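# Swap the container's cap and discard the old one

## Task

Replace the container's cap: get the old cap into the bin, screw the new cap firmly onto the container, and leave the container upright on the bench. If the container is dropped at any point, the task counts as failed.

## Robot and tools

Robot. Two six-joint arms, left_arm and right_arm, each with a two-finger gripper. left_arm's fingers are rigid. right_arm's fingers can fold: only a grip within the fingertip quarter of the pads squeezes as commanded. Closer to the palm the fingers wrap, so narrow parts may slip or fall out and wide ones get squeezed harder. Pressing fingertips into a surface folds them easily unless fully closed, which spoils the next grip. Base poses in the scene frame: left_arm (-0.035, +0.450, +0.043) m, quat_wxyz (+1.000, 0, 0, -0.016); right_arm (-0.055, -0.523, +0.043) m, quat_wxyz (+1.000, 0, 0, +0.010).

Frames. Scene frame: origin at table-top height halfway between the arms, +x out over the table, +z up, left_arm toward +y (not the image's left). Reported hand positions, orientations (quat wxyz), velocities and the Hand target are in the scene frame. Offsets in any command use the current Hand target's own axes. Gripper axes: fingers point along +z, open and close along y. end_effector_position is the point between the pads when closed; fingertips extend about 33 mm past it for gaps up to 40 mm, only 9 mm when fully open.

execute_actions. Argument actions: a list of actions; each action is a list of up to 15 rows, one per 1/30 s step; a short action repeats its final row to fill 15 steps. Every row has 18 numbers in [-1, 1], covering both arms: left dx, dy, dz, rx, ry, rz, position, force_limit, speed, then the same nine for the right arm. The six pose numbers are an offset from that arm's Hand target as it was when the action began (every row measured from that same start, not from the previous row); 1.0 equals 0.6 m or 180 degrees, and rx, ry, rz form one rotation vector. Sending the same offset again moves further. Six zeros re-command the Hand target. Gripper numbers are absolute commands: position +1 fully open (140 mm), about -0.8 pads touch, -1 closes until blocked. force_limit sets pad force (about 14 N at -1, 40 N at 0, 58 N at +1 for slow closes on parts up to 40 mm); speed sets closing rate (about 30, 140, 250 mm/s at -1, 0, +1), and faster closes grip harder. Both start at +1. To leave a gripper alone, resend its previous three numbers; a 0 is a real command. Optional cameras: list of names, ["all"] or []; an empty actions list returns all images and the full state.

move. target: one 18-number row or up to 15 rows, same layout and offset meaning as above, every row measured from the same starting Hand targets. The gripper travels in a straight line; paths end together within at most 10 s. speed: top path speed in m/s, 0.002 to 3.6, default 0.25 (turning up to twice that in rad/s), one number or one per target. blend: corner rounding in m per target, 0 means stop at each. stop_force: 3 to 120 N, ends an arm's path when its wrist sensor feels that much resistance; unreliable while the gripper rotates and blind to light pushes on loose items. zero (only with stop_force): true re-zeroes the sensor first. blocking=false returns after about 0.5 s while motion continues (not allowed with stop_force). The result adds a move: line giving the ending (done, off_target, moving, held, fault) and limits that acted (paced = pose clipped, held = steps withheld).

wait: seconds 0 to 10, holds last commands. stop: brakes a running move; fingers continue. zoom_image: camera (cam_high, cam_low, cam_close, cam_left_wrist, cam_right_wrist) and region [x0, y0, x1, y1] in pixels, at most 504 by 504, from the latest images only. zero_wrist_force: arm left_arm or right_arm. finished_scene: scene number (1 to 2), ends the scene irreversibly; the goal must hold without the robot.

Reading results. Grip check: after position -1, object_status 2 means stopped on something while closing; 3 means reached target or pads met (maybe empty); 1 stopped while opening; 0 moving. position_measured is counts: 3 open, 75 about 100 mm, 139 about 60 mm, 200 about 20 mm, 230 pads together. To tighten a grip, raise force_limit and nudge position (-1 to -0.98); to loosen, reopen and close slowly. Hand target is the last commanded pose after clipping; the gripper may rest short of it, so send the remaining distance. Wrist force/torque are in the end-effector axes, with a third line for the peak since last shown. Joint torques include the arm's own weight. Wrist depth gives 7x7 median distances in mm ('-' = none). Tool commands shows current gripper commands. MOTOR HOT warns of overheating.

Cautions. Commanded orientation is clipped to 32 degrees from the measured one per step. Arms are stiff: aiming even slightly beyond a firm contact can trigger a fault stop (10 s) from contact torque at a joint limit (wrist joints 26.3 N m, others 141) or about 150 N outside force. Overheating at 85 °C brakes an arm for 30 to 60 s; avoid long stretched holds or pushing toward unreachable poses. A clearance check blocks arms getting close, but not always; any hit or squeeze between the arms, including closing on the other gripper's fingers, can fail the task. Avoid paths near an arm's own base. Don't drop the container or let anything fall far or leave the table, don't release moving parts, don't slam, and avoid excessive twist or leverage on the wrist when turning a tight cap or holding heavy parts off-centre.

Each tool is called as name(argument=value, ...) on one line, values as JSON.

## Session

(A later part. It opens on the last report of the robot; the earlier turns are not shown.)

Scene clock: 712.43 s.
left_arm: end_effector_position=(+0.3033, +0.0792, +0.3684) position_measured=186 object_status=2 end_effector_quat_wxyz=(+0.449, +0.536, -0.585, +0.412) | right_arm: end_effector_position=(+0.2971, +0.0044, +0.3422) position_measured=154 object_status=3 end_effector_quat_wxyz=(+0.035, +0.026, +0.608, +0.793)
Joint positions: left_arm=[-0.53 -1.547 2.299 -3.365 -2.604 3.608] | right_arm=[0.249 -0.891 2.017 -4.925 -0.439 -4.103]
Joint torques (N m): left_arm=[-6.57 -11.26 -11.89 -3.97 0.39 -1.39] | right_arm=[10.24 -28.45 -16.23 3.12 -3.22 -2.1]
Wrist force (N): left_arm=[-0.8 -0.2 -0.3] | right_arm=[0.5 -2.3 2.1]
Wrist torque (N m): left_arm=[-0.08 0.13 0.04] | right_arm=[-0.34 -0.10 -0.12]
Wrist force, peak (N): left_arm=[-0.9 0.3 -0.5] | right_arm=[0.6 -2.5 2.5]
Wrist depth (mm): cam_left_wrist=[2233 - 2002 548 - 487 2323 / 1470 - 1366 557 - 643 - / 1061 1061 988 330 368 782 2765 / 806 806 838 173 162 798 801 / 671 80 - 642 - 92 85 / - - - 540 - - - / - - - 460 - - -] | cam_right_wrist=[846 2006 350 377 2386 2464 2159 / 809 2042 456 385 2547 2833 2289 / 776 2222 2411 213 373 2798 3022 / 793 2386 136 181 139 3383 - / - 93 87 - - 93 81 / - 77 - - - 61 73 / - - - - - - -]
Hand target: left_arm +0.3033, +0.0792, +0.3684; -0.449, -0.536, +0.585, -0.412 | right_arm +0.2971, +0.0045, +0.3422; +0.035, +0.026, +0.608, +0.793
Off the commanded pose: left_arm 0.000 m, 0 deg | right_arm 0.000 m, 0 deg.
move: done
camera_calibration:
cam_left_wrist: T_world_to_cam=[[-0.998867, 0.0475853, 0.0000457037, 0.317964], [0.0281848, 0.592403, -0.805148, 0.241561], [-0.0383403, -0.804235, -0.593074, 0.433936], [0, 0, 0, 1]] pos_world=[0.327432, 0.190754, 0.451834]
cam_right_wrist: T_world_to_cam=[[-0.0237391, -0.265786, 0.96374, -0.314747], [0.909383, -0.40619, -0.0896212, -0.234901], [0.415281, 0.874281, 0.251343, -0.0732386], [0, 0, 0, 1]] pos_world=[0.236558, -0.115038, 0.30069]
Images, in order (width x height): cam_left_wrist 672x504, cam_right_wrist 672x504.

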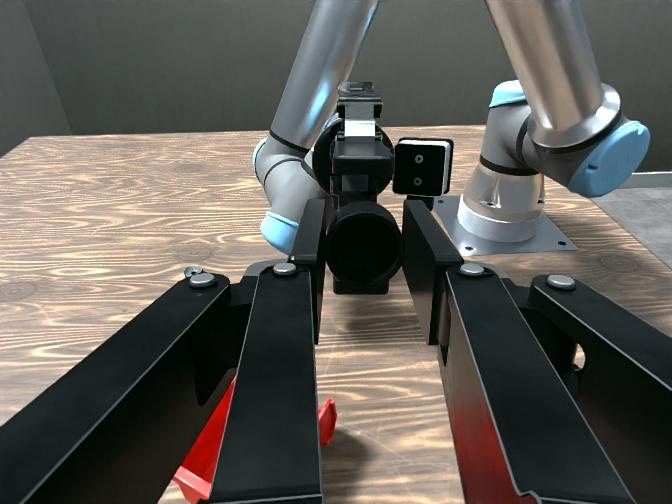

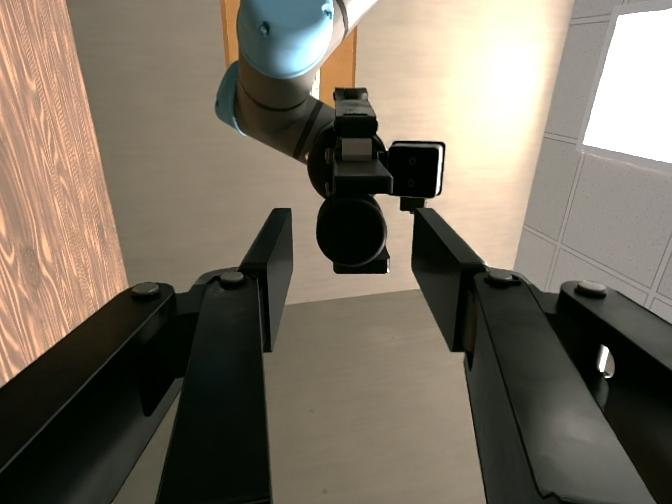

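move(target=[0,0,0,0,0,0,-0.98,0.2,-1,0.0035,-0.0008,0.0165,0,0,0,-0.2,0.3,-1], speed=0.03, stop_force=5, cameras=["cam_left_wrist", "cam_right_wrist"])

zoom_image(camera="cam_right_wrist", region=[270, 140, 430, 300])

Scene clock: 725.37 s.
left_arm: end_effector_position=(+0.3033, +0.0792, +0.3684) position_measured=186 object_status=2 end_effector_quat_wxyz=(+0.449, +0.536, -0.585, +0.412) | right_arm: end_effector_position=(+0.2958, +0.0143, +0.3443) position_measured=154 object_status=3 end_effector_quat_wxyz=(+0.035, +0.026, +0.608, +0.793)
Joint positions: left_arm=[-0.53 -1.547 2.299 -3.365 -2.604 3.608] | right_arm=[0.275 -0.889 2.01 -4.887 -0.46 -4.139]
Joint torques (N m): left_arm=[-6.57 -11.78 -11.59 -3.89 0.26 -1.34] | right_arm=[10.55 -30.08 -16.66 2.98 -3.28 -1.91]
Wrist force (N): left_arm=[-0.6 -0.1 -0.2] | right_arm=[0.3 -2.2 2.4]
Wrist torque (N m): left_arm=[-0.08 0.08 0.05] | right_arm=[-0.33 -0.07 -0.12]
Wrist force, peak (N): left_arm=[-1.1 0.0 0.0] | right_arm=[0.4 -2.6 2.3]
Wrist depth (mm): cam_left_wrist=[2610 2255 - 538 - 475 2370 / 1985 2445 1298 550 - 579 579 / 1070 1065 1001 200 360 809 2765 / 804 801 841 173 162 767 804 / 669 80 - 618 - 92 85 / - - - 539 - - - / - - - 462 - - -] | cam_right_wrist=[865 1937 337 366 2386 2411 2138 / 807 2118 448 386 2667 2547 2267 / 793 2289 2267 222 361 2605 2079 / 801 2361 136 170 145 2491 - / - 93 87 2731 - 93 81 / - 77 - - - 61 73 / - - - - - - -]
Hand target: left_arm +0.3033, +0.0792, +0.3684; -0.449, -0.536, +0.585, -0.412 | right_arm +0.2958, +0.0143, +0.3443; +0.035, +0.026, +0.608, +0.793
Off the commanded pose: left_arm 0.000 m, 0 deg | right_arm 0.000 m, 0 deg.
move: done
camera_calibration:
cam_left_wrist: T_world_to_cam=[[-0.998867, 0.0475853, 0.0000457037, 0.317964], [0.0281848, 0.592403, -0.805148, 0.241561], [-0.0383403, -0.804235, -0.593074, 0.433936], [0, 0, 0, 1]] pos_world=[0.327432, 0.190754, 0.451834]
cam_right_wrist: T_world_to_cam=[[-0.0237015, -0.2657, 0.963764, -0.314247], [0.909379, -0.406198, -0.0896208, -0.22946], [0.415292, 0.874303, 0.25125, -0.0819662], [0, 0, 0, 1]] pos_world=[0.235258, -0.105038, 0.30289]
Images, in order (width x height): cam_left_wrist 672x504, cam_right_wrist 672x504.

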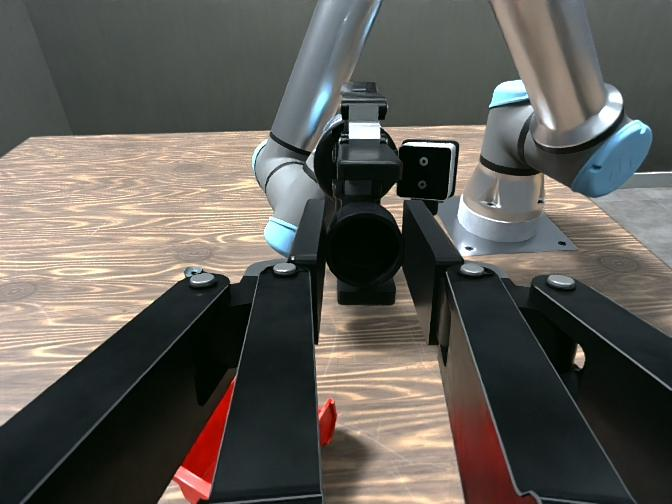

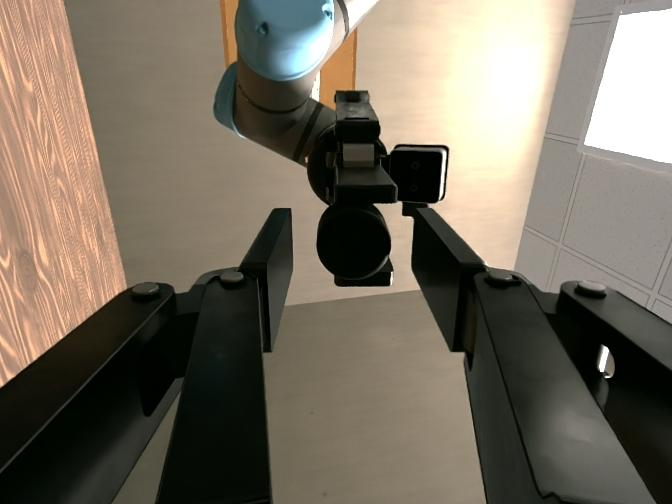

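Scaled by 3.150 from the camera's 672x504 image, which has a finer 960x720 frame.

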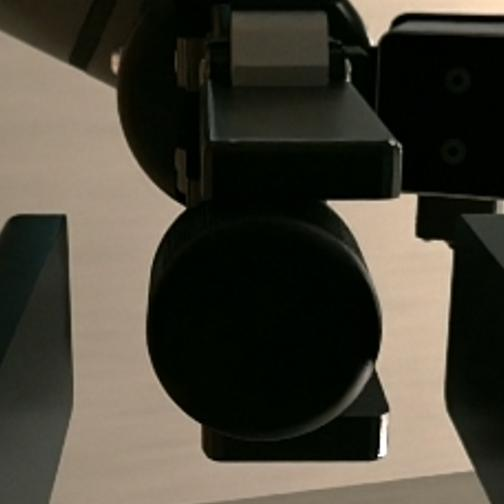

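move(target=[0,0,0,0,0,0,-0.98,0.2,-1,-0.0003,0.0008,0.0017,0,0,0,-0.2,0.3,-1], speed=0.03, stop_force=5)

move(target=[0,0,0,0,0,0,-0.98,0.2,-1,0,0,0,0,0,0,-1,-1,-1])

Scene clock: 733.90 s.
left_arm: end_effector_position=(+0.3033, +0.0792, +0.3684) position_measured=186 object_status=2 end_effector_quat_wxyz=(+0.449, +0.536, -0.585, +0.412) | right_arm: end_effector_position=(+0.2961, +0.0151, +0.3450) position_measured=154 object_status=3 end_effector_quat_wxyz=(+0.035, +0.026, +0.608, +0.793)
Joint positions: left_arm=[-0.53 -1.547 2.299 -3.365 -2.604 3.608] | right_arm=[0.277 -0.89 2.008 -4.883 -0.461 -4.141]
Joint torques (N m): left_arm=[-6.68 -11.32 -11.56 -3.92 0.37 -1.3] | right_arm=[10.59 -44.53 -16.52 3.01 -3.32 -1.88]
Wrist force (N): left_arm=[-0.7 0.0 0.0] | right_arm=[0.8 -2.5 2.0]
Wrist torque (N m): left_arm=[-0.05 0.11 0.04] | right_arm=[-0.39 -0.17 -0.13]
Wrist force, peak (N): left_arm=[-1.1 -0.3 -0.2] | right_arm=[0.3 -2.8 2.1]
Wrist depth (mm): cam_left_wrist=[1843 2471 2255 528 - 478 2497 / - - - 553 - 599 566 / 1070 1070 997 319 358 782 933 / 806 804 851 173 166 798 806 / 675 80 - 618 - 92 85 / - - - 540 - - - / - - - 463 - - -] | cam_right_wrist=[859 1971 336 362 2061 2361 2244 / 818 2118 442 374 2386 2944 2179 / 787 2313 2547 222 359 3842 1905 / 807 2411 136 169 145 2906 3063 / - 93 87 - - 93 81 / - 77 - - - 61 73 / - - - - - - -]
Hand target: left_arm +0.3033, +0.0792, +0.3684; -0.449, -0.536, +0.585, -0.412 | right_arm +0.2961, +0.0151, +0.3450; +0.035, +0.026, +0.608, +0.793
Off the commanded pose: left_arm 0.000 m, 0 deg | right_arm 0.000 m, 0 deg.
move: done

Scene clock: 734.77 s.
left_arm: end_effector_position=(+0.3033, +0.0792, +0.3684) position_measured=186 object_status=2 end_effector_quat_wxyz=(+0.449, +0.536, -0.585, +0.412) | right_arm: end_effector_position=(+0.2961, +0.0151, +0.3450) position_measured=184 object_status=2 end_effector_quat_wxyz=(+0.035, +0.026, +0.608, +0.793)
Joint positions: left_arm=[-0.53 -1.547 2.299 -3.365 -2.604 3.608] | right_arm=[0.277 -0.89 2.008 -4.883 -0.461 -4.141]
Joint torques (N m): left_arm=[-6.96 -11.22 -11.84 -3.27 0.31 -1.29] | right_arm=[9.87 -43.89 -17.1 2.85 -3.34 -1.96]
Wrist force (N): left_arm=[-0.2 0.2 -5.9] | right_arm=[0.0 -2.4 -3.4]
Wrist torque (N m): left_arm=[-0.02 0.06 0.05] | right_arm=[-0.29 -0.05 -0.13]
Wrist force, peak (N): left_arm=[-0.2 0.2 -5.9] | right_arm=[0.4 -2.9 -3.3]
Wrist depth (mm): cam_left_wrist=[- 2255 2370 527 2300 476 2370 / - - - 549 2581 582 564 / 1065 1061 997 219 357 790 944 / 809 801 835 173 166 801 795 / 673 80 - 647 - 92 85 / - - - 538 - - - / - - - 463 - - -] | cam_right_wrist=[859 1954 333 366 2437 - 2289 / 809 2138 447 373 2464 2698 2138 / 779 2491 2267 222 360 2698 2518 / 804 2437 2518 167 136 3976 - / 683 81 87 124 93 93 - / - - 61 - - 64 70 / - - - - - - 66]
Hand target: left_arm +0.3033, +0.0792, +0.3684; -0.449, -0.536, +0.585, -0.412 | right_arm +0.2961, +0.0151, +0.3450; +0.035, +0.026, +0.608, +0.793
Off the commanded pose: left_arm 0.000 m, 0 deg | right_arm 0.000 m, 0 deg.
move: done

move(target=[0,0,0,0,0,0,-0.98,0.2,-1,0,0,0,0,0,0,-0.98,0.1,-1])

move(target=[0,0,0,0,0,0,0.1,0.2,-1,0,0,0,0,0,0,-0.98,0.1,-1], cameras=["cam_right_wrist", "cam_left_wrist"])

Scene clock: 766.70 s.
left_arm: end_effector_position=(+0.3033, +0.0792, +0.3684) position_measured=186 object_status=2 end_effector_quat_wxyz=(+0.449, +0.536, -0.585, +0.412) | right_arm: end_effector_position=(+0.2961, +0.0151, +0.3450) position_measured=187 object_status=0 end_effector_quat_wxyz=(+0.035, +0.026, +0.608, +0.793)
Joint positions: left_arm=[-0.53 -1.547 2.299 -3.365 -2.604 3.608] | right_arm=[0.277 -0.89 2.008 -4.883 -0.461 -4.141]
Joint torques (N m): left_arm=[-6.33 -11.36 -11.73 -1.24 0.27 -1.34] | right_arm=[10.02 -43.6 -16.82 2.17 -3.23 -1.83]
Wrist force (N): left_arm=[0.5 0.8 -17.1] | right_arm=[-0.7 -3.1 -14.8]
Wrist torque (N m): left_arm=[-0.10 0.03 0.03] | right_arm=[-0.27 -0.12 -0.13]
Wrist force, peak (N): left_arm=[0.4 0.8 -17.2] | right_arm=[-0.7 -3.3 -14.9]
Wrist depth (mm): cam_left_wrist=[2037 - - 531 - 477 2323 / - - 1312 548 2581 597 568 / 1070 1070 1005 221 357 787 940 / 815 806 851 171 162 795 806 / 671 80 - 645 - 92 85 / - - - 538 - - - / - - - 464 - - -] | cam_right_wrist=[855 2024 330 368 2361 2437 2159 / 807 2079 448 360 2667 2698 2042 / 793 2222 2437 222 360 - 2361 / 795 2361 2576 167 134 - - / 673 81 87 117 93 94 - / - - 61 - - 64 70 / - - - - - - 66]
Hand target: left_arm +0.3033, +0.0792, +0.3684; -0.449, -0.536, +0.585, -0.412 | right_arm +0.2961, +0.0151, +0.3450; +0.035, +0.026, +0.608, +0.793
Off the commanded pose: left_arm 0.000 m, 0 deg | right_arm 0.000 m, 0 deg.
move: done

Scene clock: 768.40 s.
left_arm: end_effector_position=(+0.3033, +0.0792, +0.3684) position_measured=117 object_status=0 end_effector_quat_wxyz=(+0.449, +0.536, -0.585, +0.412) | right_arm: end_effector_position=(+0.2961, +0.0151, +0.3450) position_measured=187 object_status=2 end_effector_quat_wxyz=(+0.035, +0.026, +0.608, +0.793)
Joint positions: left_arm=[-0.53 -1.547 2.299 -3.365 -2.604 3.608] | right_arm=[0.277 -0.89 2.008 -4.883 -0.461 -4.141]
Joint torques (N m): left_arm=[-5.46 -13.21 -11.29 -1.63 0.26 -1.29] | right_arm=[8.38 -42.87 -16.98 1.96 -2.15 -1.77]
Wrist force (N): left_arm=[-0.7 -0.2 0.1] | right_arm=[0.3 -2.3 2.1]
Wrist torque (N m): left_arm=[-0.08 0.13 0.04] | right_arm=[-0.31 -0.07 -0.13]
Wrist force, peak (N): left_arm=[0.7 0.9 -16.9] | right_arm=[-0.6 -3.5 -14.8]
Wrist depth (mm): cam_left_wrist=[- - - 527 - 477 - / 2002 2394 - 548 - 596 561 / 1065 1070 1014 221 356 777 944 / 801 841 137 184 183 769 787 / - - 623 645 640 113 91 / - - - 557 535 - - / - - - 462 462 - -] | cam_right_wrist=[855 1905 333 367 2337 2518 2061 / 815 2118 444 233 2636 2731 2201 / 790 2222 2386 320 363 2731 2313 / 798 2491 2518 166 169 4197 - / 679 81 87 198 93 94 - / - - 61 - - 64 70 / - - - - - - 66]
Hand target: left_arm +0.3033, +0.0792, +0.3684; -0.449, -0.536, +0.585, -0.412 | right_arm +0.2961, +0.0151, +0.3450; +0.035, +0.026, +0.608, +0.793
Off the commanded pose: left_arm 0.000 m, 0 deg | right_arm 0.000 m, 0 deg.
move: done
camera_calibration:
cam_left_wrist: T_world_to_cam=[[-0.998867, 0.0475853, 0.0000457037, 0.317964], [0.0281848, 0.592403, -0.805148, 0.241561], [-0.0383403, -0.804235, -0.593074, 0.433936], [0, 0, 0, 1]] pos_world=[0.327432, 0.190754, 0.451834]
cam_right_wrist: T_world_to_cam=[[-0.0237015, -0.2657, 0.963764, -0.314702], [0.909379, -0.406198, -0.0896208, -0.229345], [0.415292, 0.874303, 0.25125, -0.0829661], [0, 0, 0, 1]] pos_world=[0.235558, -0.104238, 0.30359]
Images, in order (width x height): cam_left_wrist 672x504, cam_right_wrist 672x504.

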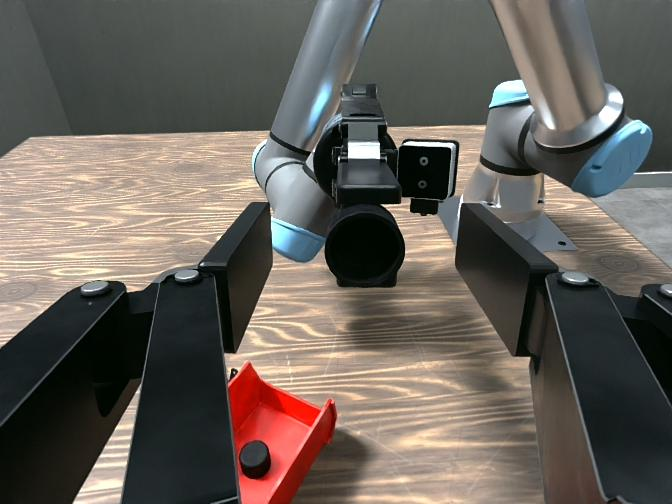

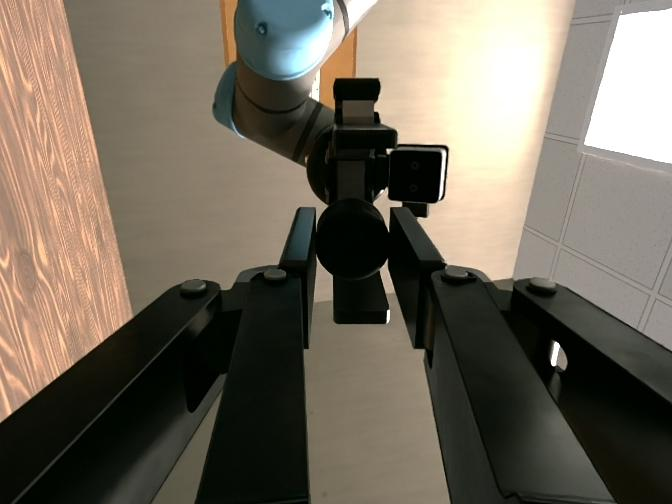

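move(target=[[0,0,-0.25,0,0,0,0.1,0.2,-1,0,0,0,0,0,0,-0.98,0.1,-1],[-0.2805,-0.3155,-0.284,-0.0532,-0.0280,0.0165,0.1,0.2,-1,-0.2202,-0.0838,0.0232,0.5732,-0.1268,0.0978,-0.98,0.1,-1],[-0.5283,-0.2912,-0.1152,-0.0532,-0.0280,0.0165,0.1,0.2,-1,-0.2515,-0.2270,0.0425,0.5766,0.1016,-0.0780,-0.98,0.1,-1]], speed=[0.3,0.45,0.35], blend=[0.02,0.03,0], cameras=["cam_right_wrist", "cam_left_wrist", "cam_close", "cam_high"])

Scene clock: 776.77 s.
left_arm: end_effector_position=(+0.4905, +0.2122, +0.0803) position_measured=117 object_status=3 end_effector_quat_wxyz=(-0.455, -0.499, +0.650, -0.349) | right_arm: end_effector_position=(+0.4516, +0.0618, +0.2201) position_measured=187 object_status=2 end_effector_quat_wxyz=(+0.000, -0.130, +0.991, +0.000)
Joint positions: left_arm=[-0.118 -0.892 1.848 -2.23 -2.775 5.03] | right_arm=[0.664 -0.882 0.889 -1.579 -1.57 -5.862]
Joint torques (N m): left_arm=[-6.39 -36.09 -8.39 -4.29 -3.83 -1.36] | right_arm=[-5.64 -45.38 -15.92 -4.63 2.09 -2.03]
Wrist force (N): left_arm=[-0.7 0.0 0.0] | right_arm=[-1.1 -1.1 1.9]
Wrist torque (N m): left_arm=[-0.04 0.11 0.02] | right_arm=[-0.21 0.11 0.07]
Wrist force, peak (N): left_arm=[-0.5 0.0 1.9] | right_arm=[0.9 -2.8 2.2]
Wrist depth (mm): cam_left_wrist=[689 687 683 683 675 677 673 / 453 454 454 370 418 448 451 / 339 340 339 337 338 338 337 / 271 282 137 270 259 135 271 / - - 218 225 225 113 90 / - - 193 193 193 - - / - - 161 169 173 - -] | cam_right_wrist=[318 309 312 318 320 321 322 / 338 329 328 336 338 338 339 / 358 358 360 353 356 359 358 / 378 378 375 167 168 380 372 / 398 81 87 400 93 94 273 / - - 61 428 - 64 70 / - - - 468 - - 66]
Hand target: left_arm +0.4905, +0.2122, +0.0802; -0.455, -0.499, +0.650, -0.349 | right_arm +0.4516, +0.0618, +0.2201; +0.000, -0.131, +0.991, +0.000
Off the commanded pose: left_arm 0.000 m, 0 deg | right_arm 0.000 m, 0 deg.
move: done
camera_calibration:
cam_left_wrist: T_world_to_cam=[[-0.975295, 0.220893, -0.00253472, 0.450458], [0.148021, 0.644945, -0.749757, -0.148894], [-0.163981, -0.731609, -0.661709, 0.428938], [0, 0, 0, 1]] pos_world=[0.531706, 0.31034, 0.173339]
cam_right_wrist: T_world_to_cam=[[-0.259083, 0.965819, 0.00832056, 0.0622597], [0.909682, 0.241111, 0.338148, -0.497339], [0.324584, 0.0951777, -0.941056, 0.194587], [0, 0, 0, 1]] pos_world=[0.405391, 0.041262, 0.350773]
Images, in order (width x height): cam_high 672x504, cam_close 672x504, cam_left_wrist 672x504, cam_right_wrist 672x504.

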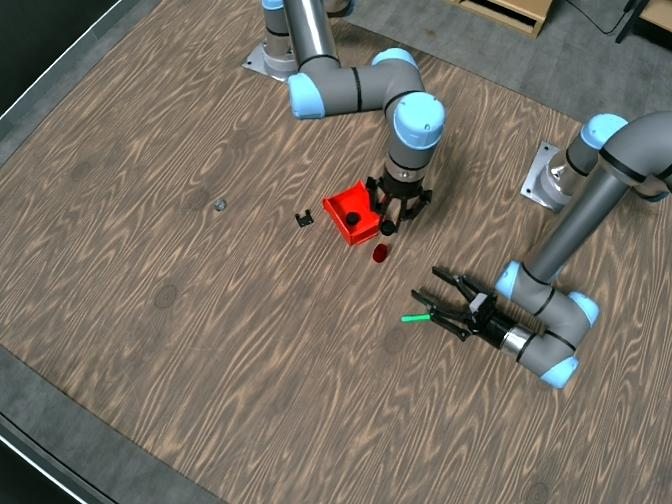

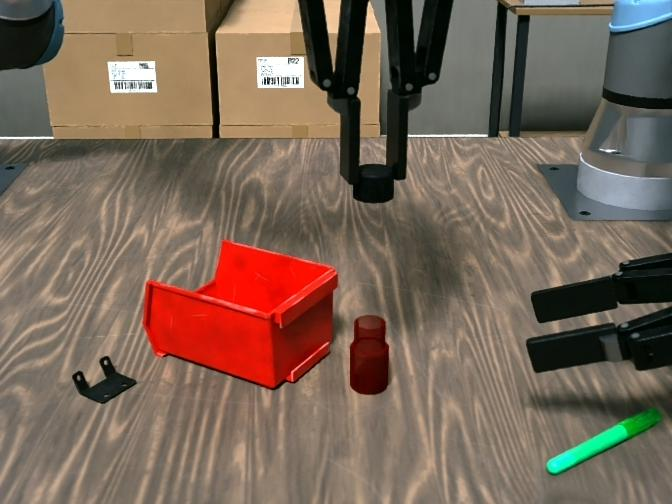

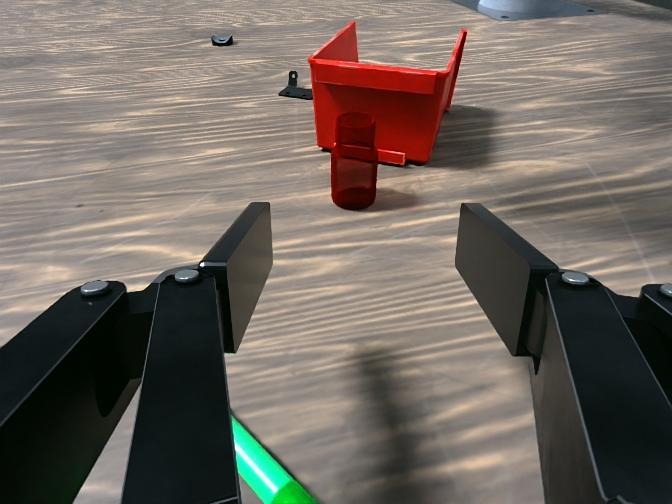

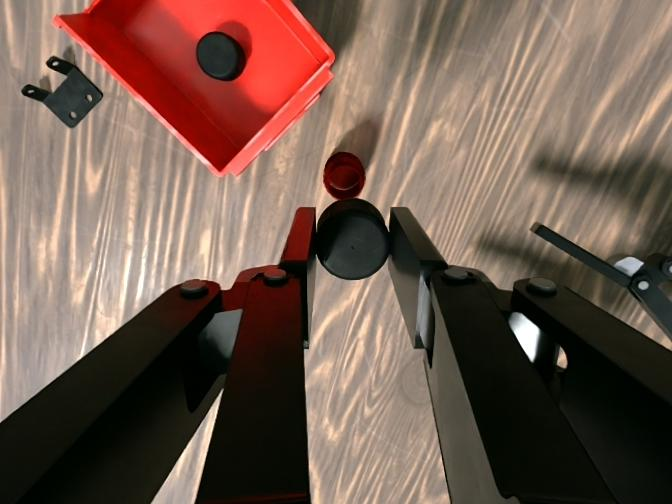

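move(target=[0,-0.0015,0.25,0,0,0,0.1,0.2,-1,0,0,0,0,0,0,-0.98,0.1,-1], speed=0.12, cameras=["cam_left_wrist"])

Scene clock: 784.83 s.
left_arm: end_effector_position=(+0.4550, +0.0759, +0.0289) position_measured=117 object_status=3 end_effector_quat_wxyz=(-0.455, -0.499, +0.650, -0.349) | right_arm: end_effector_position=(+0.4516, +0.0618, +0.2201) position_measured=187 object_status=2 end_effector_quat_wxyz=(+0.000, -0.131, +0.991, +0.000)
Joint positions: left_arm=[-0.365 -0.672 1.901 -3.151 -2.768 4.337] | right_arm=[0.664 -0.882 0.889 -1.579 -1.57 -5.862]
Joint torques (N m): left_arm=[-6.33 -38.87 -3.06 -4.82 -0.8 -1.74] | right_arm=[-5.49 -46.77 -16.25 -4.55 2.09 -2.03]
Wrist force (N): left_arm=[-0.4 -0.3 0.0] | right_arm=[-1.0 -0.4 1.4]
Wrist torque (N m): left_arm=[-0.08 0.05 0.03] | right_arm=[-0.08 0.09 0.06]
Wrist force, peak (N): left_arm=[-0.5 -0.4 1.1] | right_arm=[-1.6 -0.6 1.9]
Wrist depth (mm): cam_left_wrist=[476 477 474 263 523 428 469 / 319 317 316 190 183 316 314 / 239 238 238 217 202 237 236 / 191 191 161 190 183 182 189 / - - 153 158 158 123 90 / - - 136 136 136 136 - / - - 119 119 119 119 -] | cam_right_wrist=[319 310 311 319 320 321 322 / 336 330 330 333 337 340 335 / 356 357 358 354 356 349 255 / 380 383 377 167 168 291 374 / 399 81 87 399 93 94 264 / - - 61 428 - 64 70 / - - - 467 - - 66]
Hand target: left_arm +0.4550, +0.0758, +0.0289; -0.455, -0.499, +0.650, -0.349 | right_arm +0.4516, +0.0618, +0.2201; +0.000, -0.131, +0.991, +0.000
Off the commanded pose: left_arm 0.000 m, 0 deg | right_arm 0.000 m, 0 deg.
move: done
camera_calibration:
cam_left_wrist: T_world_to_cam=[[-0.975275, 0.220983, -0.00245821, 0.445799], [0.148045, 0.645036, -0.749674, -0.0942441], [-0.16408, -0.731502, -0.661802, 0.289354], [0, 0, 0, 1]] pos_world=[0.496206, 0.17394, 0.121939]
Images, in order (width x height): cam_left_wrist 672x504.

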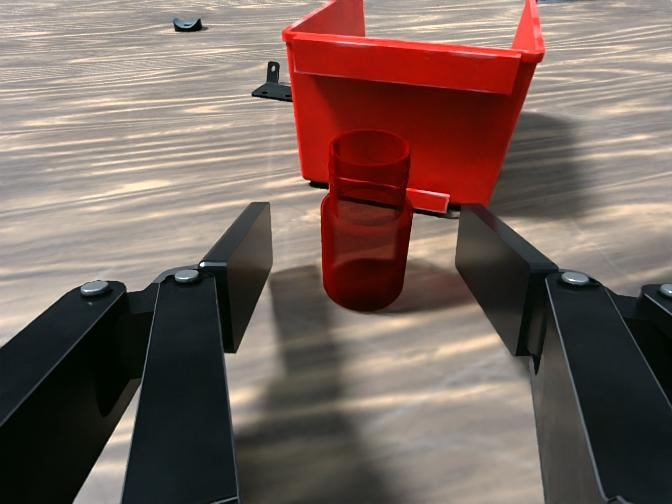

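move(target=[0,0,0,0,0,0,-1,-1,-1,0,0,0,0,0,0,-0.98,0.1,-1])

move(target=[0,0,0,0,0,0,-0.98,0.2,-1,0,0,0.1585,0,0,0,-0.98,0.1,-1], speed=0.15, cameras=["cam_left_wrist", "cam_right_wrist"])

Scene clock: 792.17 s.
left_arm: end_effector_position=(+0.4550, +0.0759, +0.0289) position_measured=182 object_status=0 end_effector_quat_wxyz=(-0.455, -0.499, +0.650, -0.349) | right_arm: end_effector_position=(+0.4516, +0.0618, +0.2201) position_measured=187 object_status=2 end_effector_quat_wxyz=(+0.000, -0.131, +0.991, +0.000)
Joint positions: left_arm=[-0.365 -0.672 1.901 -3.152 -2.768 4.337] | right_arm=[0.664 -0.882 0.889 -1.579 -1.57 -5.862]
Joint torques (N m): left_arm=[-6.33 -38.26 -2.6 -3.86 -0.82 -1.38] | right_arm=[-5.38 -49.84 -15.71 -4.59 2.19 -1.95]
Wrist force (N): left_arm=[1.1 0.0 -1.3] | right_arm=[-1.7 -0.5 1.5]
Wrist torque (N m): left_arm=[0.02 0.03 0.05] | right_arm=[-0.09 0.24 0.07]
Wrist force, peak (N): left_arm=[1.4 -0.1 -1.3] | right_arm=[-1.6 -0.6 1.8]
Wrist depth (mm): cam_left_wrist=[481 479 481 237 524 473 471 / 318 317 317 - 186 295 315 / 238 238 237 215 203 225 237 / 190 191 190 176 171 190 189 / 164 80 91 158 153 91 85 / - - - 136 136 - - / - - - 119 119 - -] | cam_right_wrist=[316 308 313 320 321 321 322 / 336 329 330 337 337 337 336 / 356 355 358 353 349 354 254 / 380 381 374 167 168 291 375 / 398 81 87 401 93 94 265 / - - 61 428 - 64 70 / - - - 465 - - 66]
Hand target: left_arm +0.4550, +0.0759, +0.0289; -0.455, -0.499, +0.650, -0.349 | right_arm +0.4516, +0.0618, +0.2201; +0.000, -0.131, +0.991, +0.000
Off the commanded pose: left_arm 0.000 m, 0 deg | right_arm 0.000 m, 0 deg.
move: done

Scene clock: 793.50 s.
left_arm: end_effector_position=(+0.4550, +0.0759, +0.0289) position_measured=184 object_status=2 end_effector_quat_wxyz=(-0.455, -0.499, +0.650, -0.349) | right_arm: end_effector_position=(+0.4516, +0.0618, +0.1252) position_measured=187 object_status=2 end_effector_quat_wxyz=(+0.000, -0.131, +0.991, +0.000)
Joint positions: left_arm=[-0.365 -0.672 1.901 -3.152 -2.768 4.337] | right_arm=[0.664 -0.85 1.079 -1.801 -1.57 -5.862]
Joint torques (N m): left_arm=[-6.69 -38.85 -2.3 -1.57 -0.73 -1.35] | right_arm=[7.59 -45.77 -14.94 -4.59 2.14 1.24]
Wrist force (N): left_arm=[2.5 -0.1 -2.9] | right_arm=[-1.1 -0.7 1.6]
Wrist torque (N m): left_arm=[0.08 0.03 0.08] | right_arm=[-0.13 0.09 0.07]
Wrist force, peak (N): left_arm=[2.7 -0.4 -3.2] | right_arm=[-1.5 -0.8 2.5]
Wrist depth (mm): cam_left_wrist=[480 476 478 103 96 544 468 / 318 317 318 110 - 314 314 / 238 238 238 215 - 237 236 / 191 191 190 176 171 189 189 / 164 80 - 158 153 93 85 / - - - 136 136 - - / - - - 119 119 - -] | cam_right_wrist=[222 211 228 231 233 233 234 / 192 235 238 246 246 246 247 / 261 217 261 257 255 257 260 / 275 276 273 166 168 210 199 / 290 81 87 291 93 94 197 / - - 61 316 - 64 70 / - - - 340 - - 66]
Hand target: left_arm +0.4550, +0.0759, +0.0289; -0.455, -0.499, +0.650, -0.349 | right_arm +0.4517, +0.0618, +0.1250; +0.000, -0.131, +0.991, +0.000
Off the commanded pose: left_arm 0.000 m, 0 deg | right_arm 0.000 m, 0 deg.
move: done
camera_calibration:
cam_left_wrist: T_world_to_cam=[[-0.975291, 0.220911, -0.00252163, 0.445827], [0.148046, 0.645047, -0.749665, -0.0942478], [-0.163983, -0.731514, -0.661813, 0.28931], [0, 0, 0, 1]] pos_world=[0.496206, 0.17394, 0.121939]
cam_right_wrist: T_world_to_cam=[[-0.259171, 0.965796, 0.00828821, 0.063095], [0.909657, 0.241205, 0.338149, -0.465209], [0.324584, 0.095178, -0.941056, 0.105187], [0, 0, 0, 1]] pos_world=[0.405391, 0.0412622, 0.255773]
Images, in order (width x height): cam_left_wrist 672x504, cam_right_wrist 672x504.

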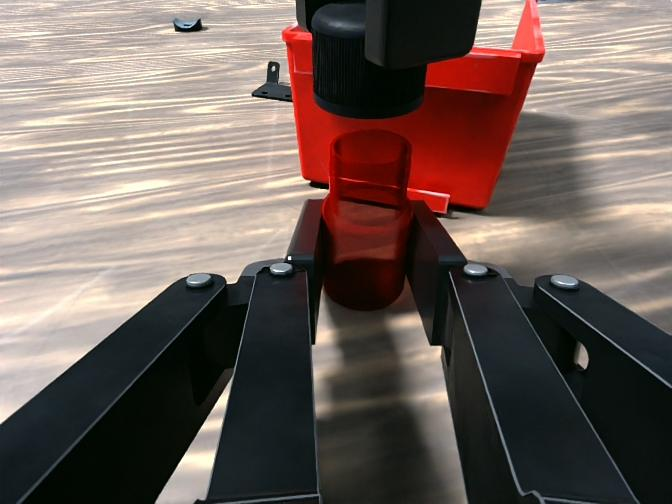

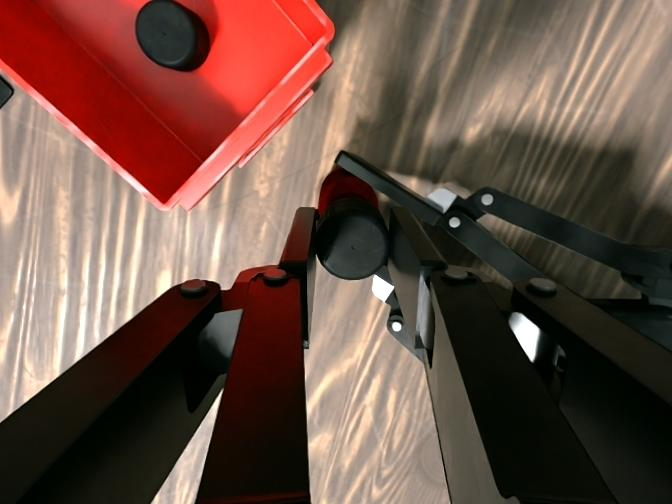

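move(target=[0,0,0,0,0,0,-0.98,0.2,-1,0,0,0.0167,0,0,0,-0.98,0.1,-1], speed=0.05, stop_force=5)

move(target=[0,0,0,0,0,0,-0.98,0.2,-1,0,0,0.05,0,0,0,-0.98,0.1,-1], speed=0.01, stop_force=4, cameras=["cam_left_wrist"])

Scene clock: 805.57 s.
left_arm: end_effector_position=(+0.4550, +0.0759, +0.0289) position_measured=184 object_status=2 end_effector_quat_wxyz=(-0.455, -0.499, +0.650, -0.349) | right_arm: end_effector_position=(+0.4517, +0.0618, +0.1150) position_measured=187 object_status=2 end_effector_quat_wxyz=(+0.000, -0.131, +0.991, +0.000)
Joint positions: left_arm=[-0.365 -0.672 1.901 -3.152 -2.768 4.337] | right_arm=[0.664 -0.844 1.095 -1.822 -1.57 -5.862]
Joint torques (N m): left_arm=[-5.76 -38.23 -3.07 -1.42 -0.88 -1.22] | right_arm=[7.22 -46.01 -15.77 -4.58 1.98 0.19]
Wrist force (N): left_arm=[2.6 -0.5 -2.9] | right_arm=[-1.2 -0.6 1.7]
Wrist torque (N m): left_arm=[0.01 0.02 0.07] | right_arm=[-0.12 0.12 0.06]
Wrist force, peak (N): left_arm=[3.0 -0.6 -3.0] | right_arm=[-1.2 -0.8 2.0]
Wrist depth (mm): cam_left_wrist=[477 479 475 116 97 472 468 / 319 318 317 111 106 295 315 / 238 238 237 216 - 236 236 / 190 191 190 175 171 190 189 / 164 80 - 159 153 93 85 / - - - 136 135 - - / - - - 118 118 - -] | cam_right_wrist=[216 202 219 222 224 225 224 / 182 226 227 236 236 236 237 / 249 187 249 244 244 246 251 / 265 265 262 167 168 202 259 / 279 81 87 278 93 94 189 / - - 61 304 - 64 70 / - - - 327 - - 66]
Hand target: left_arm +0.4550, +0.0759, +0.0289; -0.455, -0.499, +0.650, -0.349 | right_arm +0.4517, +0.0618, +0.1150; +0.000, -0.131, +0.991, +0.000
Off the commanded pose: left_arm 0.000 m, 0 deg | right_arm 0.000 m, 0 deg.
move: done

Scene clock: 807.43 s.
left_arm: end_effector_position=(+0.4550, +0.0759, +0.0289) position_measured=184 object_status=2 end_effector_quat_wxyz=(-0.455, -0.499, +0.650, -0.349) | right_arm: end_effector_position=(+0.4517, +0.0619, +0.1091) position_measured=187 object_status=2 end_effector_quat_wxyz=(+0.000, -0.131, +0.991, +0.000)
Joint positions: left_arm=[-0.365 -0.672 1.901 -3.152 -2.768 4.337] | right_arm=[0.664 -0.84 1.103 -1.835 -1.57 -5.862]
Joint torques (N m): left_arm=[-6.43 -38.64 -3.44 -1.5 -0.82 -1.09] | right_arm=[7.48 -58.44 -31.02 -0.58 1.89 0.39]
Wrist force (N): left_arm=[1.8 0.1 -2.6] | right_arm=[-1.4 -0.4 -1.0]
Wrist torque (N m): left_arm=[0.05 0.07 0.08] | right_arm=[-0.14 0.14 0.06]
Wrist force, peak (N): left_arm=[2.6 -0.5 -3.3] | right_arm=[-3.7 -0.7 -6.3]
Wrist depth (mm): cam_left_wrist=[479 479 476 124 97 469 470 / 319 318 319 112 106 295 315 / 238 238 237 216 201 226 236 / 190 191 190 176 171 189 189 / 164 80 - 158 153 93 85 / - - - 136 136 - - / - - - 119 119 - -] | cam_right_wrist=[210 197 214 216 218 219 219 / 182 222 221 230 230 230 232 / 243 186 244 238 241 241 244 / 259 258 256 167 168 196 252 / 272 81 87 271 93 94 186 / - - 61 296 - 64 70 / - - - 318 - - 66]
Hand target: left_arm +0.4550, +0.0759, +0.0289; -0.455, -0.499, +0.650, -0.349 | right_arm +0.4517, +0.0619, +0.1091; +0.000, -0.131, +0.991, +0.000 (not the last commanded pose)
Off the commanded pose: left_arm 0.000 m, 0 deg | right_arm 0.024 m, 0 deg.
move: contact (right_arm)
camera_calibration:
cam_left_wrist: T_world_to_cam=[[-0.975275, 0.220983, -0.00245821, 0.445799], [0.148045, 0.645036, -0.749674, -0.0942441], [-0.16408, -0.731502, -0.661802, 0.289354], [0, 0, 0, 1]] pos_world=[0.496206, 0.17394, 0.121939]
Images, in order (width x height): cam_left_wrist 672x504.

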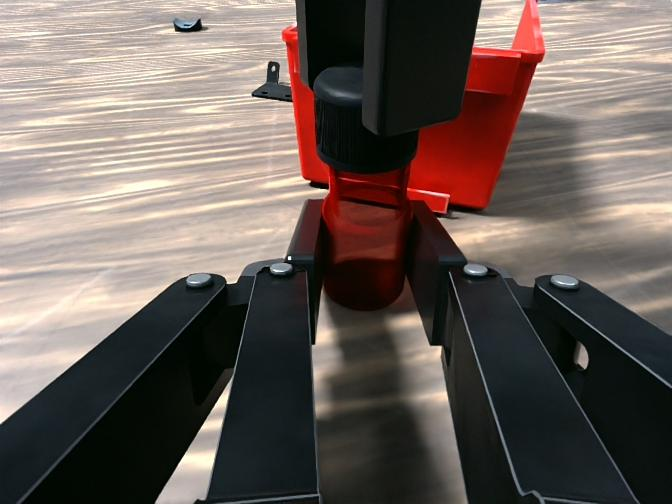

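execute_actions(actions=[], cameras=["cam_close", "cam_low", "cam_left_wrist"])

zoom_image(camera="cam_close", region=[310, 240, 430, 400])

zoom_image(camera="cam_left_wrist", region=[290, 60, 450, 320])

Scene clock: 826.20 s.
left_arm: end_effector_position=(+0.4550, +0.0759, +0.0289) position_measured=184 object_status=2 end_effector_quat_wxyz=(-0.455, -0.499, +0.650, -0.349) | right_arm: end_effector_position=(+0.4517, +0.0619, +0.1091) position_measured=187 object_status=2 end_effector_quat_wxyz=(+0.000, -0.131, +0.991, +0.000)
Joint positions: left_arm=[-0.365 -0.672 1.901 -3.152 -2.768 4.337] | right_arm=[0.664 -0.84 1.103 -1.835 -1.57 -5.862]
Joint velocities: within noise
Joint torques (N m): left_arm=[-6.15 -38.4 -3.38 -1.59 -0.85 -0.93] | right_arm=[7.33 -58.78 -30.64 -2.5 1.8 0.45]
Wrist force (N): left_arm=[2.0 -0.3 -2.2] | right_arm=[-1.4 -0.2 -1.2]
Wrist torque (N m): left_arm=[-0.02 0.04 0.08] | right_arm=[-0.09 0.14 0.06]
Wrist force, peak (N): left_arm=[2.2 -0.2 -2.9] | right_arm=[-1.7 -0.2 -1.4]
Wrist depth (mm): cam_left_wrist=[477 476 473 124 97 522 470 / 318 318 317 112 104 295 314 / 238 238 239 217 - 226 237 / 191 190 190 176 171 190 189 / 164 80 - 158 153 93 85 / - - - 136 135 - - / - - - 119 119 - -] | cam_right_wrist=[209 197 214 216 219 219 220 / 182 223 221 230 231 231 231 / 243 186 243 238 240 242 245 / 258 258 256 167 168 196 252 / 271 81 87 273 93 94 185 / - - 61 295 - 64 70 / - - - 318 - - 66]
Hand target: left_arm +0.4550, +0.0759, +0.0289; -0.455, -0.499, +0.650, -0.349 | right_arm +0.4517, +0.0619, +0.1091; +0.000, -0.131, +0.991, +0.000 (not the last commanded pose)
Tool commands: left_gripper/position=-0.98 left_gripper/force_limit=+0.2 left_gripper/speed=-1.0 right_gripper/position=-0.98 right_gripper/force_limit=+0.1 right_gripper/speed=-1.0
Off the commanded pose: left_arm 0.000 m, 0 deg | right_arm 0.024 m, 0 deg.
camera_calibration:
cam_left_wrist: T_world_to_cam=[[-0.975275, 0.220983, -0.00245821, 0.445799], [0.148045, 0.645036, -0.749674, -0.0942441], [-0.16408, -0.731502, -0.661802, 0.289354], [0, 0, 0, 1]] pos_world=[0.496206, 0.17394, 0.121939]
Images, in order (width x height): cam_low 672x504, cam_close 672x504, cam_left_wrist 672x504.

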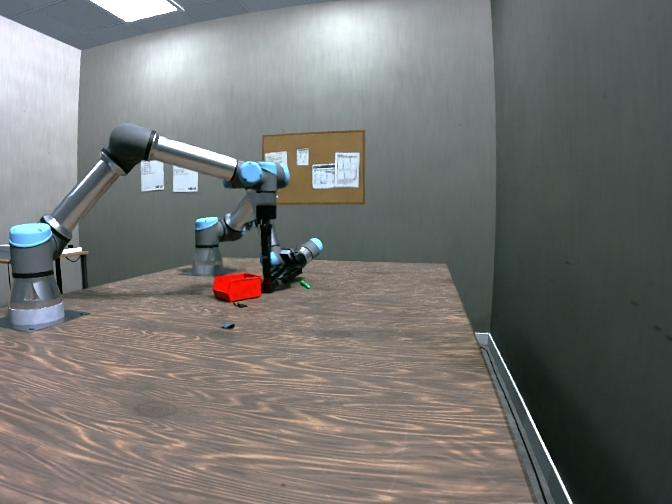

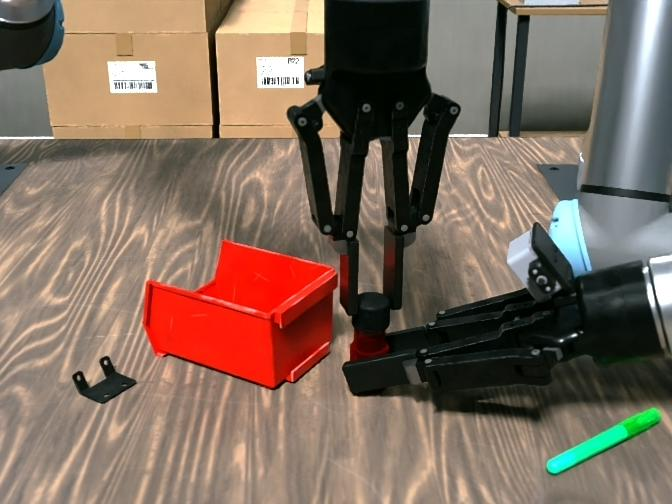

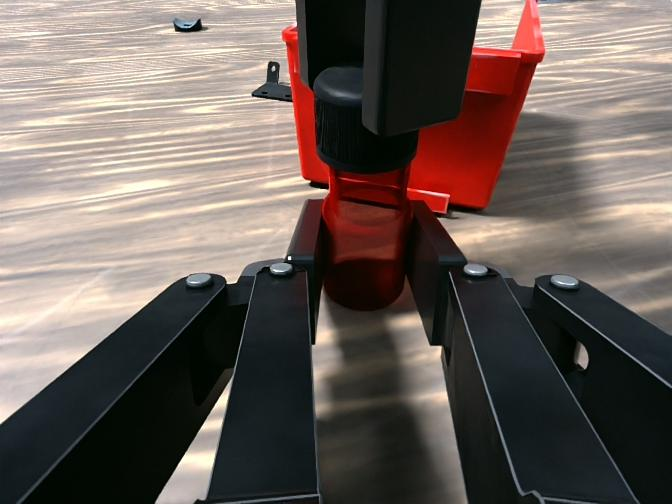

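Scaled by 3.150 from the camera's 672x504 image, which has a finer 960x720 frame.

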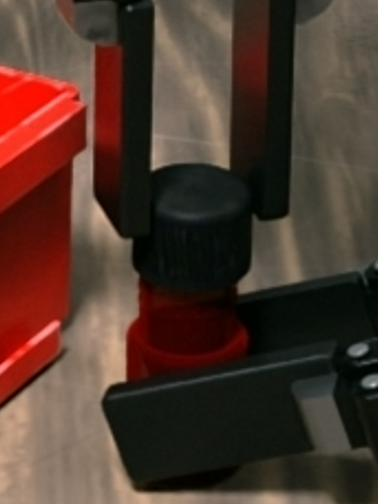

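Scaled by 1.938 from the camera's 672x504 image, which has a finer 960x720 frame.

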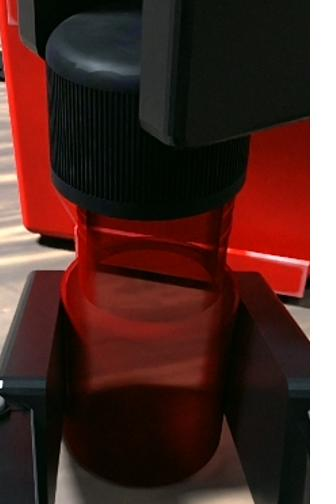

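move(target=[[0,0,0,0,0,0,-0.98,0.2,-1,0,0,-0.005,0,0,0,-0.98,0.1,-1],[0,0,0,0,0,0,-0.98,0.2,-1,0.0041,-0.0006,-0.005,0,0,0,-0.98,0.1,-1]], speed=0.05)

move(target=[0,0,0,0,0,0,-0.98,0.2,-1,0,0,0.05,0,0,0,-0.98,0.1,-1], speed=0.012, stop_force=4, cameras=["cam_left_wrist", "cam_close"])

Scene clock: 850.27 s.
left_arm: end_effector_position=(+0.4550, +0.0759, +0.0289) position_measured=184 object_status=2 end_effector_quat_wxyz=(-0.455, -0.499, +0.650, -0.349) | right_arm: end_effector_position=(+0.4495, +0.0609, +0.1121) position_measured=187 object_status=2 end_effector_quat_wxyz=(+0.000, -0.131, +0.991, +0.000)
Joint positions: left_arm=[-0.365 -0.672 1.901 -3.152 -2.768 4.337] | right_arm=[0.665 -0.847 1.109 -1.833 -1.57 -5.861]
Joint torques (N m): left_arm=[-6.22 -38.98 -3.6 -1.64 -0.86 -0.77] | right_arm=[10.21 -60.53 -15.53 -4.45 1.58 1.85]
Wrist force (N): left_arm=[2.0 -0.4 -2.3] | right_arm=[-1.3 -0.9 1.5]
Wrist torque (N m): left_arm=[0.04 0.05 0.07] | right_arm=[-0.19 0.13 0.04]
Wrist force, peak (N): left_arm=[2.5 -0.3 -2.8] | right_arm=[-1.2 -0.8 1.8]
Wrist depth (mm): cam_left_wrist=[478 477 476 124 98 471 472 / 319 319 317 113 115 297 314 / 240 237 238 216 206 237 237 / 190 190 190 176 171 190 189 / 164 80 - 159 153 93 85 / - - - 136 136 - - / - - - 119 119 - -] | cam_right_wrist=[212 198 216 219 221 221 222 / 184 227 226 233 233 233 234 / 247 189 246 241 244 245 248 / 262 262 258 167 145 199 256 / 275 81 87 276 93 94 189 / - - 61 298 - 64 70 / - - - 322 - - 66]
Hand target: left_arm +0.4550, +0.0759, +0.0289; -0.455, -0.499, +0.650, -0.349 | right_arm +0.4494, +0.0609, +0.1121; +0.000, -0.131, +0.991, +0.000
Off the commanded pose: left_arm 0.000 m, 0 deg | right_arm 0.000 m, 0 deg.
move: done

Scene clock: 852.97 s.
left_arm: end_effector_position=(+0.4550, +0.0759, +0.0289) position_measured=184 object_status=2 end_effector_quat_wxyz=(-0.455, -0.499, +0.650, -0.349) | right_arm: end_effector_position=(+0.4494, +0.0609, +0.0953) position_measured=187 object_status=2 end_effector_quat_wxyz=(+0.000, -0.131, +0.991, +0.000)
Joint positions: left_arm=[-0.365 -0.672 1.901 -3.152 -2.768 4.337] | right_arm=[0.665 -0.835 1.132 -1.868 -1.57 -5.861]
Joint torques (N m): left_arm=[-4.59 -38.66 -3.25 -1.64 -0.82 -0.51] | right_arm=[9.48 -59.76 -30.96 0.09 0.96 1.89]
Wrist force (N): left_arm=[2.7 0.2 -0.2] | right_arm=[-3.4 0.7 1.3]
Wrist torque (N m): left_arm=[0.09 -0.05 0.11] | right_arm=[-0.17 0.10 0.02]
Wrist force, peak (N): left_arm=[1.5 1.1 -3.9] | right_arm=[-1.4 -0.8 -7.9]
Wrist depth (mm): cam_left_wrist=[477 479 475 124 98 480 471 / 319 317 317 132 105 295 315 / 238 238 238 133 133 226 237 / 191 191 190 176 171 190 189 / 164 80 - 159 153 93 85 / - - - 136 136 - - / - - - 119 119 - -] | cam_right_wrist=[200 183 201 201 206 206 206 / 177 211 208 217 217 218 218 / 229 179 230 224 227 230 230 / 243 243 240 167 169 183 238 / 256 81 87 256 93 94 254 / - - 61 278 - 64 70 / - - - 300 - - 66]
Hand target: left_arm +0.4550, +0.0759, +0.0289; -0.455, -0.499, +0.650, -0.349 | right_arm +0.4494, +0.0609, +0.0953; +0.000, -0.131, +0.991, +0.000 (not the last commanded pose)
Off the commanded pose: left_arm 0.000 m, 0 deg | right_arm 0.013 m, 0 deg.
move: contact (right_arm)
camera_calibration:
cam_left_wrist: T_world_to_cam=[[-0.975275, 0.220983, -0.00245821, 0.445799], [0.148045, 0.645036, -0.749674, -0.0942441], [-0.16408, -0.731502, -0.661802, 0.289354], [0, 0, 0, 1]] pos_world=[0.496206, 0.17394, 0.121939]
Images, in order (width x height): cam_close 672x504, cam_left_wrist 672x504.

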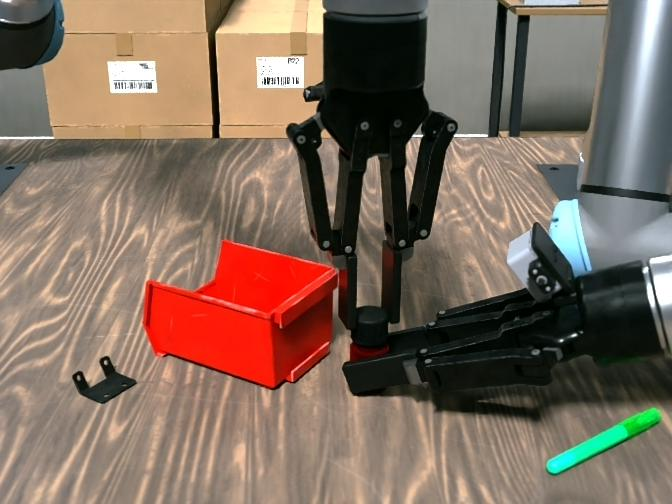

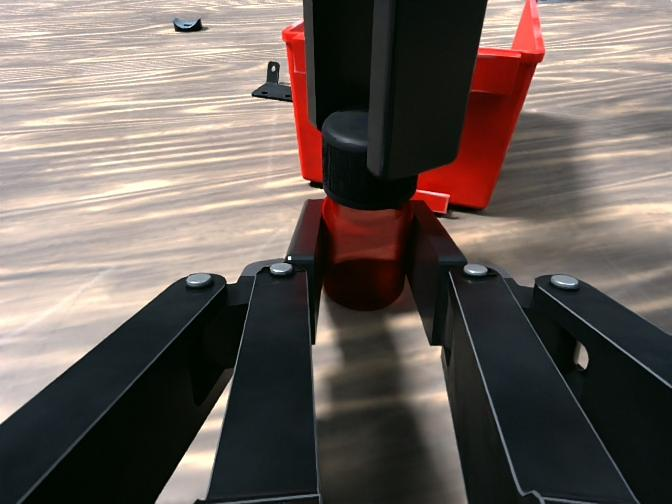

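move(target=[0,0,0,0,0,0,-0.98,0.2,-1,-0.0037,0.0042,0.0007,0,0,0.4444,-0.98,0.1,-1], speed=0.5)

Scene clock: 861.00 s.
left_arm: end_effector_position=(+0.4550, +0.0759, +0.0289) position_measured=184 object_status=2 end_effector_quat_wxyz=(-0.455, -0.499, +0.650, -0.349) | right_arm: end_effector_position=(+0.4509, +0.0639, +0.0949) position_measured=187 object_status=2 end_effector_quat_wxyz=(+0.000, +0.537, +0.844, +0.000)
Joint positions: left_arm=[-0.365 -0.672 1.901 -3.152 -2.768 4.337] | right_arm=[0.666 -0.827 1.118 -1.863 -1.57 -4.463]
Joint torques (N m): left_arm=[2.34 -38.88 -4.23 -1.66 -1.01 -0.14] | right_arm=[11.27 -37.54 -28.61 -2.34 -1.32 2.3]
Wrist force (N): left_arm=[1.4 1.7 -5.1] | right_arm=[-5.9 -7.9 -13.3]
Wrist torque (N m): left_arm=[-0.04 0.11 0.10] | right_arm=[0.27 -0.02 -0.09]
Wrist force, peak (N): left_arm=[1.5 2.5 -7.7] | right_arm=[-7.6 -8.9 -14.0]
Wrist depth (mm): cam_left_wrist=[477 475 433 93 120 522 471 / 319 319 319 104 132 296 316 / 238 238 238 124 192 226 236 / 191 191 190 176 172 189 190 / 164 80 - 158 153 93 85 / - - - 135 135 - - / - - - 119 119 - -] | cam_right_wrist=[205 205 205 203 154 203 143 / 216 217 216 213 214 168 155 / 230 230 230 224 197 175 229 / 244 200 216 167 168 244 243 / 248 87 87 256 93 94 253 / - - 61 280 - 64 70 / - - - 296 - - 66]
Hand target: left_arm +0.4550, +0.0759, +0.0289; -0.455, -0.499, +0.650, -0.349 | right_arm +0.4509, +0.0639, +0.0949; +0.000, +0.537, +0.843, +0.000
Off the commanded pose: left_arm 0.000 m, 0 deg | right_arm 0.000 m, 0 deg.
move: done

move(target=[0,0,0,0,0,0,-0.98,0.2,-1,-0.0037,0.003,-0.0003,0,0,0.4444,-0.98,0.1,-1], speed=0.5)

Scene clock: 868.43 s.
left_arm: end_effector_position=(+0.4550, +0.0759, +0.0289) position_measured=184 object_status=2 end_effector_quat_wxyz=(-0.455, -0.499, +0.650, -0.349) | right_arm: end_effector_position=(+0.4535, +0.0627, +0.0950) position_measured=187 object_status=2 end_effector_quat_wxyz=(+0.000, +0.954, +0.301, +0.000)
Joint positions: left_arm=[-0.365 -0.672 1.901 -3.152 -2.768 4.337] | right_arm=[0.663 -0.825 1.115 -1.861 -1.57 -3.07]
Joint torques (N m): left_arm=[2.14 -39.92 -3.36 -1.66 -0.84 0.18] | right_arm=[9.65 -47.38 -32.2 -1.06 -2.64 1.8]
Wrist force (N): left_arm=[3.0 -1.6 -0.2] | right_arm=[-1.0 -2.0 2.7]
Wrist torque (N m): left_arm=[-0.02 -0.03 0.02] | right_arm=[-0.16 0.02 -0.02]
Wrist force, peak (N): left_arm=[1.5 1.8 -5.5] | right_arm=[-6.2 -8.0 -14.0]
Wrist depth (mm): cam_left_wrist=[479 477 434 117 - 429 471 / 318 317 317 131 111 295 316 / 239 238 237 133 122 225 236 / 191 190 191 176 171 190 189 / 164 80 - 159 154 93 85 / - - - 136 136 - - / - - - 119 119 - -] | cam_right_wrist=[132 156 151 202 206 206 206 / 150 155 214 174 217 217 217 / 228 174 184 224 229 230 231 / 242 242 240 167 169 244 245 / 254 81 87 237 93 94 254 / - - 61 188 - 64 70 / - - - 229 - - 66]
Hand target: left_arm +0.4550, +0.0759, +0.0289; -0.455, -0.499, +0.650, -0.349 | right_arm +0.4535, +0.0627, +0.0950; +0.000, +0.954, +0.301, +0.000
Off the commanded pose: left_arm 0.000 m, 0 deg | right_arm 0.000 m, 0 deg.
move: done

move(target=[0,0,0,0,0,0,-0.98,0.2,-1,-0.0031,0.0036,0.0011,0,0,0.4444,-0.98,0.1,-1], speed=0.5)

Scene clock: 878.10 s.
left_arm: end_effector_position=(+0.4550, +0.0759, +0.0289) position_measured=184 object_status=2 end_effector_quat_wxyz=(-0.455, -0.499, +0.650, -0.349) | right_arm: end_effector_position=(+0.4532, +0.0598, +0.0944) position_measured=187 object_status=2 end_effector_quat_wxyz=(+0.000, +0.924, -0.382, +0.000)
Joint positions: left_arm=[-0.365 -0.672 1.901 -3.152 -2.768 4.337] | right_arm=[0.66 -0.831 1.126 -1.867 -1.57 -1.677]
Joint torques (N m): left_arm=[2.07 -40.32 -3.3 -1.74 -0.83 0.39] | right_arm=[9.93 -48.55 -32.27 -0.46 -2.77 1.76]
Wrist force (N): left_arm=[3.1 -0.6 1.2] | right_arm=[-2.6 -2.6 4.3]
Wrist torque (N m): left_arm=[-0.03 -0.05 0.04] | right_arm=[-0.12 0.03 -0.03]
Wrist force, peak (N): left_arm=[4.7 -0.4 1.8] | right_arm=[-2.8 -3.7 5.3]
Wrist depth (mm): cam_left_wrist=[479 476 433 - 125 520 471 / 318 318 317 104 137 315 315 / 239 238 238 118 - 237 236 / 190 191 190 176 171 190 189 / 164 80 - 158 153 93 85 / - - - 136 136 - - / - - - 119 119 - -] | cam_right_wrist=[204 204 205 205 205 204 202 / 216 215 216 216 214 207 210 / 228 228 229 223 226 204 225 / 236 181 185 167 168 207 208 / 251 81 87 256 93 94 175 / - - 61 278 - 64 70 / - - - 300 - - 66]
Hand target: left_arm +0.4550, +0.0759, +0.0289; -0.455, -0.499, +0.650, -0.349 | right_arm +0.4532, +0.0598, +0.0944; +0.000, +0.924, -0.382, +0.000
Off the commanded pose: left_arm 0.000 m, 0 deg | right_arm 0.000 m, 0 deg.
move: done


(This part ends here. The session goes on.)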